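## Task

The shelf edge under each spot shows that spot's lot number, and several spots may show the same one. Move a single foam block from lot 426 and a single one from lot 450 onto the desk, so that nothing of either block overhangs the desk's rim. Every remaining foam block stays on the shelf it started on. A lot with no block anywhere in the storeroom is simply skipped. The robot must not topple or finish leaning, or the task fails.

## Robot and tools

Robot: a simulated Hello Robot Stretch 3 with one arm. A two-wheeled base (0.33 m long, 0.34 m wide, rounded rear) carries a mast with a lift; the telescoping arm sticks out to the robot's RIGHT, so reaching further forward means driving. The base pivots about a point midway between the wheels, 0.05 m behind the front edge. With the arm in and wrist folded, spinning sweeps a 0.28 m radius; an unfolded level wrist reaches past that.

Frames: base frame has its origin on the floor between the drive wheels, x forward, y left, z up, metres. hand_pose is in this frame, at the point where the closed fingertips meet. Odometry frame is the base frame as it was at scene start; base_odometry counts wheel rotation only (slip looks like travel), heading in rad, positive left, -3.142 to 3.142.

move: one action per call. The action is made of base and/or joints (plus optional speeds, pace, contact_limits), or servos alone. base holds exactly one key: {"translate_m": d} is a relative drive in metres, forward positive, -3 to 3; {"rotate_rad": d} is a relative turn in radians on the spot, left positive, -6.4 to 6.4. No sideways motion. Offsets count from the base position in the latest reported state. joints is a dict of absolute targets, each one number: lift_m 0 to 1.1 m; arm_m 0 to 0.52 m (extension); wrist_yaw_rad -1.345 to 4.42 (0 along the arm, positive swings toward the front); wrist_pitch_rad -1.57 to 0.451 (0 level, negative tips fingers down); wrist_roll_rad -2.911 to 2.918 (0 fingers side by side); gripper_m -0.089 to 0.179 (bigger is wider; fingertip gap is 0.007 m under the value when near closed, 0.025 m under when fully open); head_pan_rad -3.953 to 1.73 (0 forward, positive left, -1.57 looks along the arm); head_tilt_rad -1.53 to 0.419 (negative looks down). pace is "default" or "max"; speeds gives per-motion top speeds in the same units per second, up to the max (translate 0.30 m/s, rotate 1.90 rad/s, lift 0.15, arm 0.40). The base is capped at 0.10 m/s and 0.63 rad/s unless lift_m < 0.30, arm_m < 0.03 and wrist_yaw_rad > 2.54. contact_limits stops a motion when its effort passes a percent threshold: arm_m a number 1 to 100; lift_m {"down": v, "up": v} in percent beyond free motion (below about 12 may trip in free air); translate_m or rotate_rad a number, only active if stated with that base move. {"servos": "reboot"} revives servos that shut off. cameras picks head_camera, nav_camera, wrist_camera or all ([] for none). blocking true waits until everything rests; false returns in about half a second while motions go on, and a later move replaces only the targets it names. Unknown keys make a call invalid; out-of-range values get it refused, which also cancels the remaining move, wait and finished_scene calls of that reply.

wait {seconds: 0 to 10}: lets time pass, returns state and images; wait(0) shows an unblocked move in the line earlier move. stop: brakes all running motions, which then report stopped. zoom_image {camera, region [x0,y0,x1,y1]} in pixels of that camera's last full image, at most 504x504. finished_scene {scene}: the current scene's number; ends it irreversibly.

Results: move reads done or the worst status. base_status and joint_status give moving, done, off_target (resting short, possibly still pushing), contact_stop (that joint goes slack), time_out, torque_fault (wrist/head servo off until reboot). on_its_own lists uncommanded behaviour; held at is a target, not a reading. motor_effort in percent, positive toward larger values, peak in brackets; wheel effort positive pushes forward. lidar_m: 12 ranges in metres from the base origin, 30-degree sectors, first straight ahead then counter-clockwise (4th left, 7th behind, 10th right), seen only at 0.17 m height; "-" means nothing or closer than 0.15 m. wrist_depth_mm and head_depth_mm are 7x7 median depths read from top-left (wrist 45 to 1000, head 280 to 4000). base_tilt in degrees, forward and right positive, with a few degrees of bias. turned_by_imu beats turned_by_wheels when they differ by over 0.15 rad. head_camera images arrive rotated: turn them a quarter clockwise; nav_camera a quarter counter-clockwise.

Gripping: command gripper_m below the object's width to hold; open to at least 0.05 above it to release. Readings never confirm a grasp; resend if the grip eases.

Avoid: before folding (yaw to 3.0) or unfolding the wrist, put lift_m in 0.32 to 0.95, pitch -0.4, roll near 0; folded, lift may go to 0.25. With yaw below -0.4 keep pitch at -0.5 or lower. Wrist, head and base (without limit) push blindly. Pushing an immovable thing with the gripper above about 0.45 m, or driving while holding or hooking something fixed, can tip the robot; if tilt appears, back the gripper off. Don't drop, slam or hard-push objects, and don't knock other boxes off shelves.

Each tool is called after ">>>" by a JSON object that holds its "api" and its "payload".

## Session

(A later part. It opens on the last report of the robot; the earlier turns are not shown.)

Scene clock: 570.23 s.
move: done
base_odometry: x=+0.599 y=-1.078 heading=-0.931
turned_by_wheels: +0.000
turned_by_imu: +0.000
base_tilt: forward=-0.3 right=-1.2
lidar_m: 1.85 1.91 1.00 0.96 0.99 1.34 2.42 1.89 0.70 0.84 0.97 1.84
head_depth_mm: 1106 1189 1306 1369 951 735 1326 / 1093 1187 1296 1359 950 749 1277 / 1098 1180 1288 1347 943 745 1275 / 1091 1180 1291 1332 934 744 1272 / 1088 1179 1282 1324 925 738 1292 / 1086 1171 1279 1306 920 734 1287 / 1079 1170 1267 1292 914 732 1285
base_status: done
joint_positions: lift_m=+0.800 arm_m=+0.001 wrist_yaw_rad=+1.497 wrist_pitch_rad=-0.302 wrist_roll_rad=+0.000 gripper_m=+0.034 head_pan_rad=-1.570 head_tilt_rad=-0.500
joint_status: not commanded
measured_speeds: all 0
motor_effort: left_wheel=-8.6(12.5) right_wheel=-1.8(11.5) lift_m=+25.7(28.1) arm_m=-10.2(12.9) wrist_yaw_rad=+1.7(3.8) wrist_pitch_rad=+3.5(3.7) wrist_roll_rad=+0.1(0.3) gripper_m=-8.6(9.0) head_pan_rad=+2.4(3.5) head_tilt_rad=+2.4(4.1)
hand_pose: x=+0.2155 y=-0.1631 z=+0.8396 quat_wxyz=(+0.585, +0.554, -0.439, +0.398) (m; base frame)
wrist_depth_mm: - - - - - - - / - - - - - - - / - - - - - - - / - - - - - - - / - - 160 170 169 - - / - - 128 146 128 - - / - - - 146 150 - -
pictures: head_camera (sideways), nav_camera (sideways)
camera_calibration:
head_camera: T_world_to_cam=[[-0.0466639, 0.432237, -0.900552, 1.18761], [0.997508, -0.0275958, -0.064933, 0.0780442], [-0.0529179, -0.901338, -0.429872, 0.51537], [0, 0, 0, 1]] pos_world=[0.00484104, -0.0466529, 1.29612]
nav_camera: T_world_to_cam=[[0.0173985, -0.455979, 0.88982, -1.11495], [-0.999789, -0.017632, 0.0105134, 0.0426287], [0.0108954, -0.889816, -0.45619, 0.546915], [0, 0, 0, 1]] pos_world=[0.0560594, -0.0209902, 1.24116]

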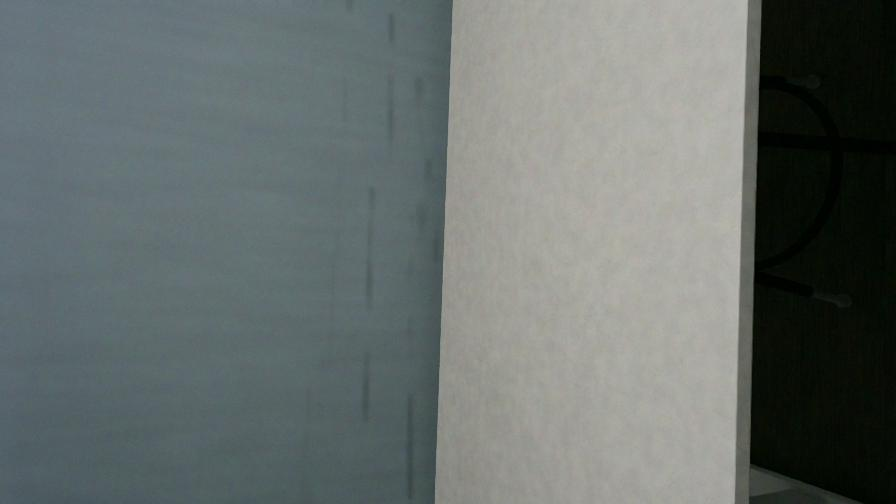

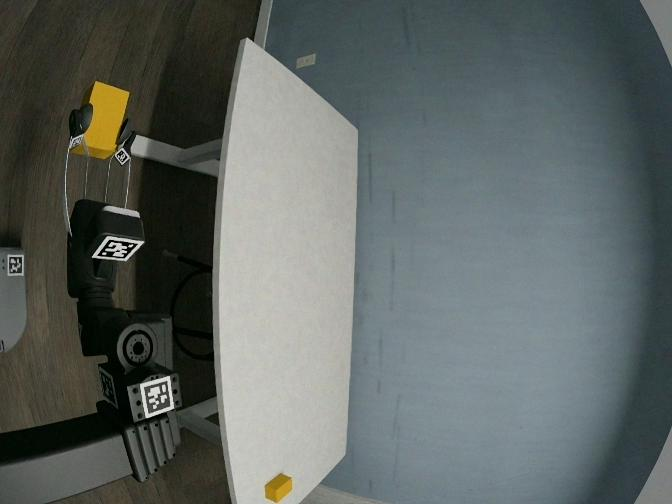

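>>> {"api": "move", "payload": {"joints": {"wrist_yaw_rad": 0.0, "arm_m": 0.32, "lift_m": 0.765}, "cameras": ["head_camera"]}}

>>> {"api": "move", "payload": {"joints": {"lift_m": 0.712}, "speeds": {"lift_m": 0.05}, "contact_limits": {"lift_m": {"down": 14}}, "cameras": ["wrist_camera"]}}

>>> {"api": "move", "payload": {"joints": {"lift_m": 0.703}, "speeds": {"lift_m": 0.03}, "contact_limits": {"lift_m": {"down": 13}}, "cameras": ["wrist_camera"]}}

Scene clock: 584.20 s.
move: done
base_odometry: x=+0.599 y=-1.078 heading=-0.931
turned_by_wheels: +0.000
turned_by_imu: +0.000
base_tilt: forward=-0.2 right=-1.2
lidar_m: 1.85 1.92 1.00 0.96 0.99 1.34 2.42 1.89 0.70 0.84 0.97 1.84
head_depth_mm: 1103 1191 1300 1364 956 733 352 / 1098 1186 1296 1360 949 411 341 / 1088 1185 1286 1349 519 508 1276 / 1092 1184 1286 1325 610 677 1270 / 1086 1175 1281 1315 925 737 1293 / 1088 1171 1278 1302 919 733 1290 / 1077 1168 1268 1289 909 729 1280
base_status: not commanded
joint_positions: lift_m=+0.765 arm_m=+0.320 wrist_yaw_rad=+0.003 wrist_pitch_rad=-0.302 wrist_roll_rad=+0.000 gripper_m=+0.034 head_pan_rad=-1.570 head_tilt_rad=-0.500
joint_status: all done
measured_speeds: all 0
motor_effort: left_wheel=-8.8(9.0) right_wheel=-1.6(2.8) lift_m=+27.4(28.6) arm_m=+12.3(14.7) wrist_yaw_rad=-3.0(6.7) wrist_pitch_rad=+3.5(3.7) wrist_roll_rad=-0.2(0.4) gripper_m=-8.3(9.1) head_pan_rad=+1.3(2.4) head_tilt_rad=+3.4(3.7)
hand_pose: x=-0.0208 y=-0.7025 z=+0.8046 quat_wxyz=(+0.700, +0.107, -0.699, -0.105) (m; base frame)
wrist_depth_mm: - - - - - - - / - - - - - - - / - - - - - - - / - - - - - - - / - - 153 169 151 - - / - - 128 146 128 - - / - - - 146 145 - -
pictures: head_camera (sideways)
camera_calibration:
head_camera: T_world_to_cam=[[-0.0466639, 0.432237, -0.900552, 1.18761], [0.997508, -0.0275958, -0.064933, 0.0780442], [-0.0529179, -0.901338, -0.429872, 0.51537], [0, 0, 0, 1]] pos_world=[0.00484104, -0.0466529, 1.29612]

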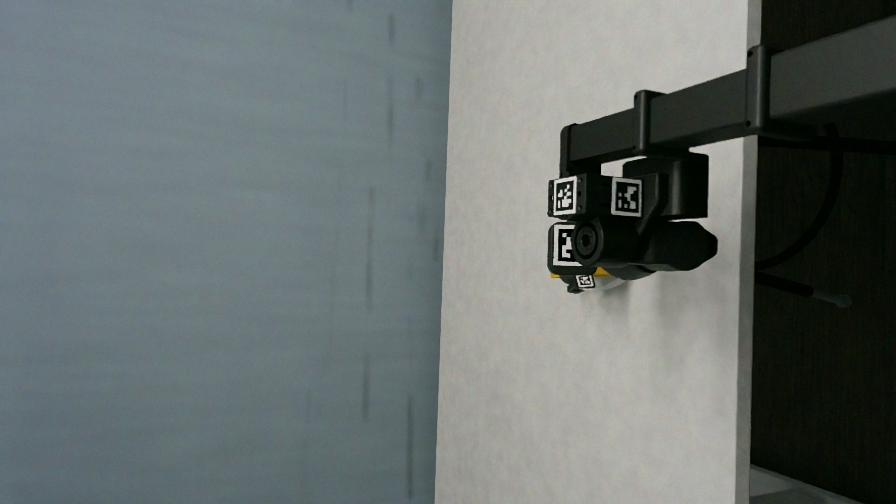

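Scene clock: 585.80 s.
move: done
base_odometry: x=+0.599 y=-1.078 heading=-0.931
turned_by_wheels: +0.000
turned_by_imu: +0.000
base_tilt: forward=-0.3 right=-1.2
lidar_m: 1.85 1.91 1.01 0.96 0.99 1.34 2.42 1.90 0.70 0.84 0.97 1.83
head_depth_mm: 1104 1184 1297 1370 953 735 1324 / 1099 1189 1296 1359 950 683 380 / 1093 1181 1294 1346 943 522 1273 / 1094 1181 1284 1338 864 554 1271 / 1087 1175 1286 1320 930 740 1292 / 1086 1169 1276 1301 918 736 1294 / 1074 1164 1264 1293 913 731 1291
base_status: not commanded
joint_positions: lift_m=+0.712 arm_m=+0.320 wrist_yaw_rad=+0.002 wrist_pitch_rad=-0.261 wrist_roll_rad=+0.000 gripper_m=+0.034 head_pan_rad=-1.570 head_tilt_rad=-0.500
joint_status: all done
measured_speeds: all 0
motor_effort: left_wheel=-8.3(9.0) right_wheel=-1.9(2.6) lift_m=+19.7(26.1) arm_m=+13.0(13.6) wrist_yaw_rad=-1.8(5.0) wrist_pitch_rad=-3.9(4.3) wrist_roll_rad=+0.0(0.3) gripper_m=-8.2(8.8) head_pan_rad=+1.5(2.1) head_tilt_rad=+2.4(3.4)
contact_limits: lift_m down 14 (down: maximum 72; up: maximum 65)
hand_pose: x=-0.0211 y=-0.7063 z=+0.7613 quat_wxyz=(+0.702, +0.093, -0.701, -0.092) (m; base frame)
wrist_depth_mm: - - - - - - - / - - - - - - - / - - - - - - - / - - - - - - - / - - 153 163 154 - - / - - 128 138 131 - - / - - - 139 138 - -
pictures: wrist_camera
camera_calibration:
wrist_camera: T_world_to_cam=[[-0.998926, -0.0421356, -0.0192499, -0.0295213], [-0.00159248, 0.446533, -0.894766, 1.02912], [0.0462972, -0.893775, -0.446121, -0.124471], [0, 0, 0, 1]] pos_world=[-0.0220881, -0.57203, 0.864728]

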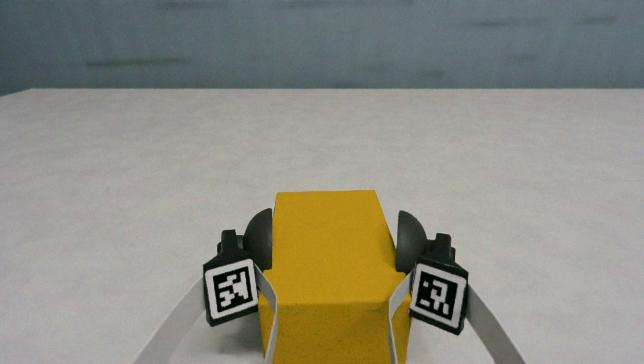

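Scene clock: 586.53 s.
move: done
base_odometry: x=+0.599 y=-1.078 heading=-0.931
turned_by_wheels: +0.000
turned_by_imu: +0.000
base_tilt: forward=-0.4 right=-1.2
lidar_m: 1.85 1.91 1.01 0.96 0.99 1.34 2.42 1.89 0.70 0.84 0.97 1.83
head_depth_mm: 1103 1195 1296 1370 955 732 1322 / 1100 1182 1292 1360 951 684 386 / 1094 1186 1296 1356 943 531 1273 / 1098 1177 1285 1340 863 553 1277 / 1092 1172 1284 1318 927 738 1301 / 1086 1171 1274 1306 918 734 1291 / 1084 1174 1273 1293 912 732 1287
base_status: not commanded
joint_positions: lift_m=+0.703 arm_m=+0.320 wrist_yaw_rad=+0.001 wrist_pitch_rad=-0.235 wrist_roll_rad=+0.000 gripper_m=+0.034 head_pan_rad=-1.570 head_tilt_rad=-0.500
joint_status: all done
measured_speeds: all 0
on_its_own: wrist_pitch_rad is at rest, and its effort (-8.7) is outside its rest range (-8 to +12)
motor_effort: left_wheel=-7.6(8.9) right_wheel=-2.1(2.5) lift_m=+16.8(19.2) arm_m=+12.8(13.3) wrist_yaw_rad=-1.7(2.6) wrist_pitch_rad=-8.7(9.0) wrist_roll_rad=-0.2(0.3) gripper_m=-8.1(8.7) head_pan_rad=+1.7(2.1) head_tilt_rad=+2.6(3.5)
contact_limits: lift_m down 13 (down: maximum 72; up: maximum 65)
hand_pose: x=-0.0213 y=-0.7085 z=+0.7585 quat_wxyz=(+0.703, +0.084, -0.702, -0.083) (m; base frame)
wrist_depth_mm: - - - - - - - / - - - - - - - / - - - - - - - / - - - - - - - / - - 153 160 152 - - / - - 128 134 128 - - / - 98 - 136 134 - -
pictures: wrist_camera
camera_calibration:
wrist_camera: T_world_to_cam=[[-0.998954, -0.0419002, -0.0182854, -0.0304225], [-0.00118684, 0.42361, -0.905844, 1.01973], [0.045701, -0.904875, -0.423217, -0.153014], [0, 0, 0, 1]] pos_world=[-0.0221876, -0.571702, 0.858403]

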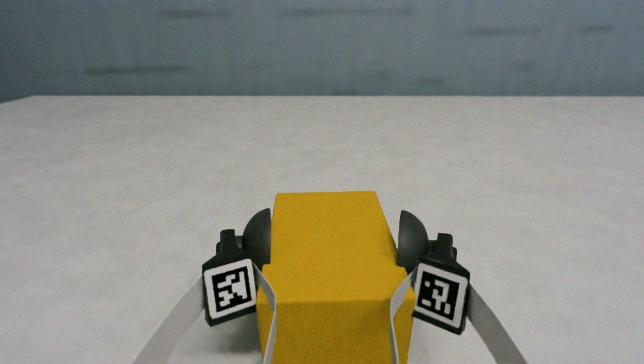

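Slightly overpressed; back up then release.

>>> {"api": "move", "payload": {"joints": {"lift_m": 0.718}, "speeds": {"lift_m": 0.05}, "cameras": []}}

>>> {"api": "move", "payload": {"joints": {"gripper_m": 0.165}, "cameras": []}}

>>> {"api": "move", "payload": {"joints": {"lift_m": 0.75}, "cameras": []}}

>>> {"api": "move", "payload": {"joints": {"arm_m": 0.1}, "cameras": ["nav_camera"]}}

Scene clock: 592.03 s.
move: done
base_odometry: x=+0.599 y=-1.078 heading=-0.931
turned_by_wheels: +0.000
turned_by_imu: +0.000
base_tilt: forward=-0.2 right=-1.2
lidar_m: 1.85 1.91 1.00 0.96 0.99 1.34 2.41 1.90 0.70 0.84 0.97 1.83
head_depth_mm: 1100 1186 1297 1369 955 731 1319 / 1098 1183 1291 1359 949 494 374 / 1099 1189 1288 1347 941 522 1274 / 1087 1180 1282 1327 862 551 1271 / 1087 1175 1280 1316 926 737 1294 / 1086 1172 1276 1302 919 733 1298 / 1081 1174 1273 1281 913 728 1286
base_status: not commanded
joint_positions: lift_m=+0.718 arm_m=+0.320 wrist_yaw_rad=+0.001 wrist_pitch_rad=-0.287 wrist_roll_rad=+0.000 gripper_m=+0.034 head_pan_rad=-1.570 head_tilt_rad=-0.500
joint_status: all done
measured_speeds: all 0
motor_effort: left_wheel=-7.9(8.1) right_wheel=-1.4(2.4) lift_m=+28.7(30.1) arm_m=+8.7(13.2) wrist_yaw_rad=-0.3(2.5) wrist_pitch_rad=+0.8(8.6) wrist_roll_rad=+0.0(0.3) gripper_m=-8.4(8.6) head_pan_rad=+1.5(1.7) head_tilt_rad=+2.6(3.3)
hand_pose: x=-0.0213 y=-0.7039 z=+0.7611 quat_wxyz=(+0.700, +0.102, -0.699, -0.101) (m; base frame)
wrist_depth_mm: - - - - - - - / - - - - - - - / - - - - - - - / - - - - - - - / - - 151 160 153 - - / - - 128 137 131 - - / - - - 139 133 - -
pictures: none
No camera images: "cameras" was empty.

Scene clock: 593.87 s.
move: done
base_odometry: x=+0.599 y=-1.078 heading=-0.931
turned_by_wheels: +0.000
turned_by_imu: +0.000
base_tilt: forward=-0.3 right=-1.2
lidar_m: 1.86 1.91 1.01 0.96 0.99 1.34 2.42 1.90 0.70 0.84 0.97 1.84
head_depth_mm: 1099 1186 1298 1375 949 731 1326 / 1097 1187 1292 1362 946 494 373 / 1095 1183 1285 1338 941 522 1280 / 1093 1182 1281 1334 894 550 1267 / 1083 1173 1277 1316 928 737 1297 / 1085 1171 1273 1308 922 734 1293 / 1085 1167 1265 1279 911 730 1278
base_status: not commanded
joint_positions: lift_m=+0.718 arm_m=+0.320 wrist_yaw_rad=+0.001 wrist_pitch_rad=-0.293 wrist_roll_rad=+0.000 gripper_m=+0.165 head_pan_rad=-1.570 head_tilt_rad=-0.500
joint_status: all done
measured_speeds: all 0
motor_effort: left_wheel=-8.1(8.4) right_wheel=-2.0(2.6) lift_m=+27.8(29.5) arm_m=-1.0(9.1) wrist_yaw_rad=-2.2(2.2) wrist_pitch_rad=+1.8(2.0) wrist_roll_rad=+0.0(0.5) gripper_m=+0.5(82.1) head_pan_rad=+1.7(1.7) head_tilt_rad=+2.9(3.5)
hand_pose: x=-0.0213 y=-0.7034 z=+0.7597 quat_wxyz=(+0.700, +0.104, -0.699, -0.103) (m; base frame)
wrist_depth_mm: - - - - - - - / - - - - - - - / - - - - - - - / - - - - - - - / - 145 - 158 157 - - / - 123 - 136 135 134 - / - 118 - 141 143 - 102
pictures: none
No camera images: "cameras" was empty.

Scene clock: 594.97 s.
move: done
base_odometry: x=+0.599 y=-1.078 heading=-0.931
turned_by_wheels: +0.000
turned_by_imu: +0.000
base_tilt: forward=-0.5 right=-1.2
lidar_m: 1.85 1.91 1.01 0.96 0.99 1.34 2.42 1.89 0.70 0.84 0.97 1.84
head_depth_mm: 1099 1192 1291 1375 950 732 1263 / 1099 1187 1292 1370 947 419 356 / 1095 1183 1290 1348 541 525 1275 / 1090 1178 1289 1330 854 600 1268 / 1086 1179 1282 1314 928 738 1291 / 1081 1173 1277 1305 919 731 1292 / 1084 1169 1275 1289 910 731 1279
base_status: not commanded
joint_positions: lift_m=+0.750 arm_m=+0.320 wrist_yaw_rad=+0.001 wrist_pitch_rad=-0.293 wrist_roll_rad=+0.000 gripper_m=+0.165 head_pan_rad=-1.570 head_tilt_rad=-0.500
joint_status: all done
measured_speeds: all 0
motor_effort: left_wheel=-7.9(8.1) right_wheel=-1.6(2.7) lift_m=+27.7(31.6) arm_m=-7.7(7.8) wrist_yaw_rad=-1.9(3.3) wrist_pitch_rad=+2.0(2.2) wrist_roll_rad=+0.1(0.3) gripper_m=+0.8(1.2) head_pan_rad=+1.2(1.9) head_tilt_rad=+2.9(3.7)
hand_pose: x=-0.0213 y=-0.7033 z=+0.7915 quat_wxyz=(+0.700, +0.104, -0.699, -0.103) (m; base frame)
wrist_depth_mm: - - - - - - - / - - - - - - - / - - - - - - - / - - - - - - - / - 145 - - - - - / - 123 - - - 134 - / - 118 - 151 151 - 102
pictures: none
No camera images: "cameras" was empty.

Scene clock: 597.83 s.
move: done
base_odometry: x=+0.599 y=-1.078 heading=-0.931
turned_by_wheels: +0.000
turned_by_imu: +0.000
base_tilt: forward=-0.2 right=-1.1
lidar_m: 1.85 1.91 1.01 0.96 0.99 1.34 2.42 1.89 0.70 0.84 0.97 1.83
head_depth_mm: 1101 1189 1293 1375 955 732 1328 / 1100 1189 1287 1371 945 753 338 / 1091 1177 1288 1348 938 748 336 / 1089 1184 1288 1327 898 720 418 / 1089 1178 1278 1315 927 737 1260 / 1088 1171 1276 1300 921 736 1298 / 1083 1166 1271 1291 910 729 1286
base_status: not commanded
joint_positions: lift_m=+0.750 arm_m=+0.100 wrist_yaw_rad=+0.001 wrist_pitch_rad=-0.293 wrist_roll_rad=+0.000 gripper_m=+0.165 head_pan_rad=-1.570 head_tilt_rad=-0.500
joint_status: all done
measured_speeds: all 0
motor_effort: left_wheel=-7.6(8.2) right_wheel=-1.7(2.7) lift_m=+26.1(26.4) arm_m=-12.3(13.6) wrist_yaw_rad=-1.8(3.0) wrist_pitch_rad=+2.0(2.1) wrist_roll_rad=-0.1(0.3) gripper_m=+1.1(1.1) head_pan_rad=+0.9(2.0) head_tilt_rad=+2.8(3.3)
hand_pose: x=-0.0213 y=-0.4833 z=+0.7915 quat_wxyz=(+0.700, +0.104, -0.699, -0.103) (m; base frame)
wrist_depth_mm: - - - - - - - / - - - - - - - / - - - - - - - / - - - - - - - / - 145 - - - - - / - 123 - - - 134 - / 116 961 - - - 964 108
pictures: nav_camera (sideways)
camera_calibration:
nav_camera: T_world_to_cam=[[0.0173985, -0.455979, 0.88982, -1.11495], [-0.999789, -0.017632, 0.0105134, 0.0426287], [0.0108954, -0.889816, -0.45619, 0.546915], [0, 0, 0, 1]] pos_world=[0.0560594, -0.0209902, 1.24116]

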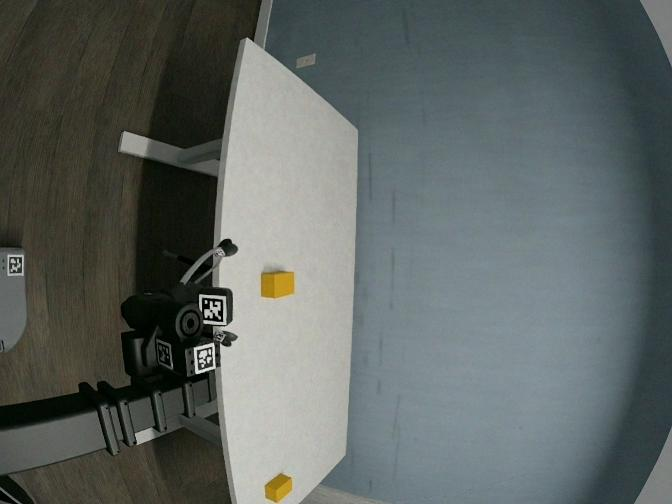

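>>> {"api": "finished_scene", "payload": {"scene": 3}}

The scene is finished: the task was done.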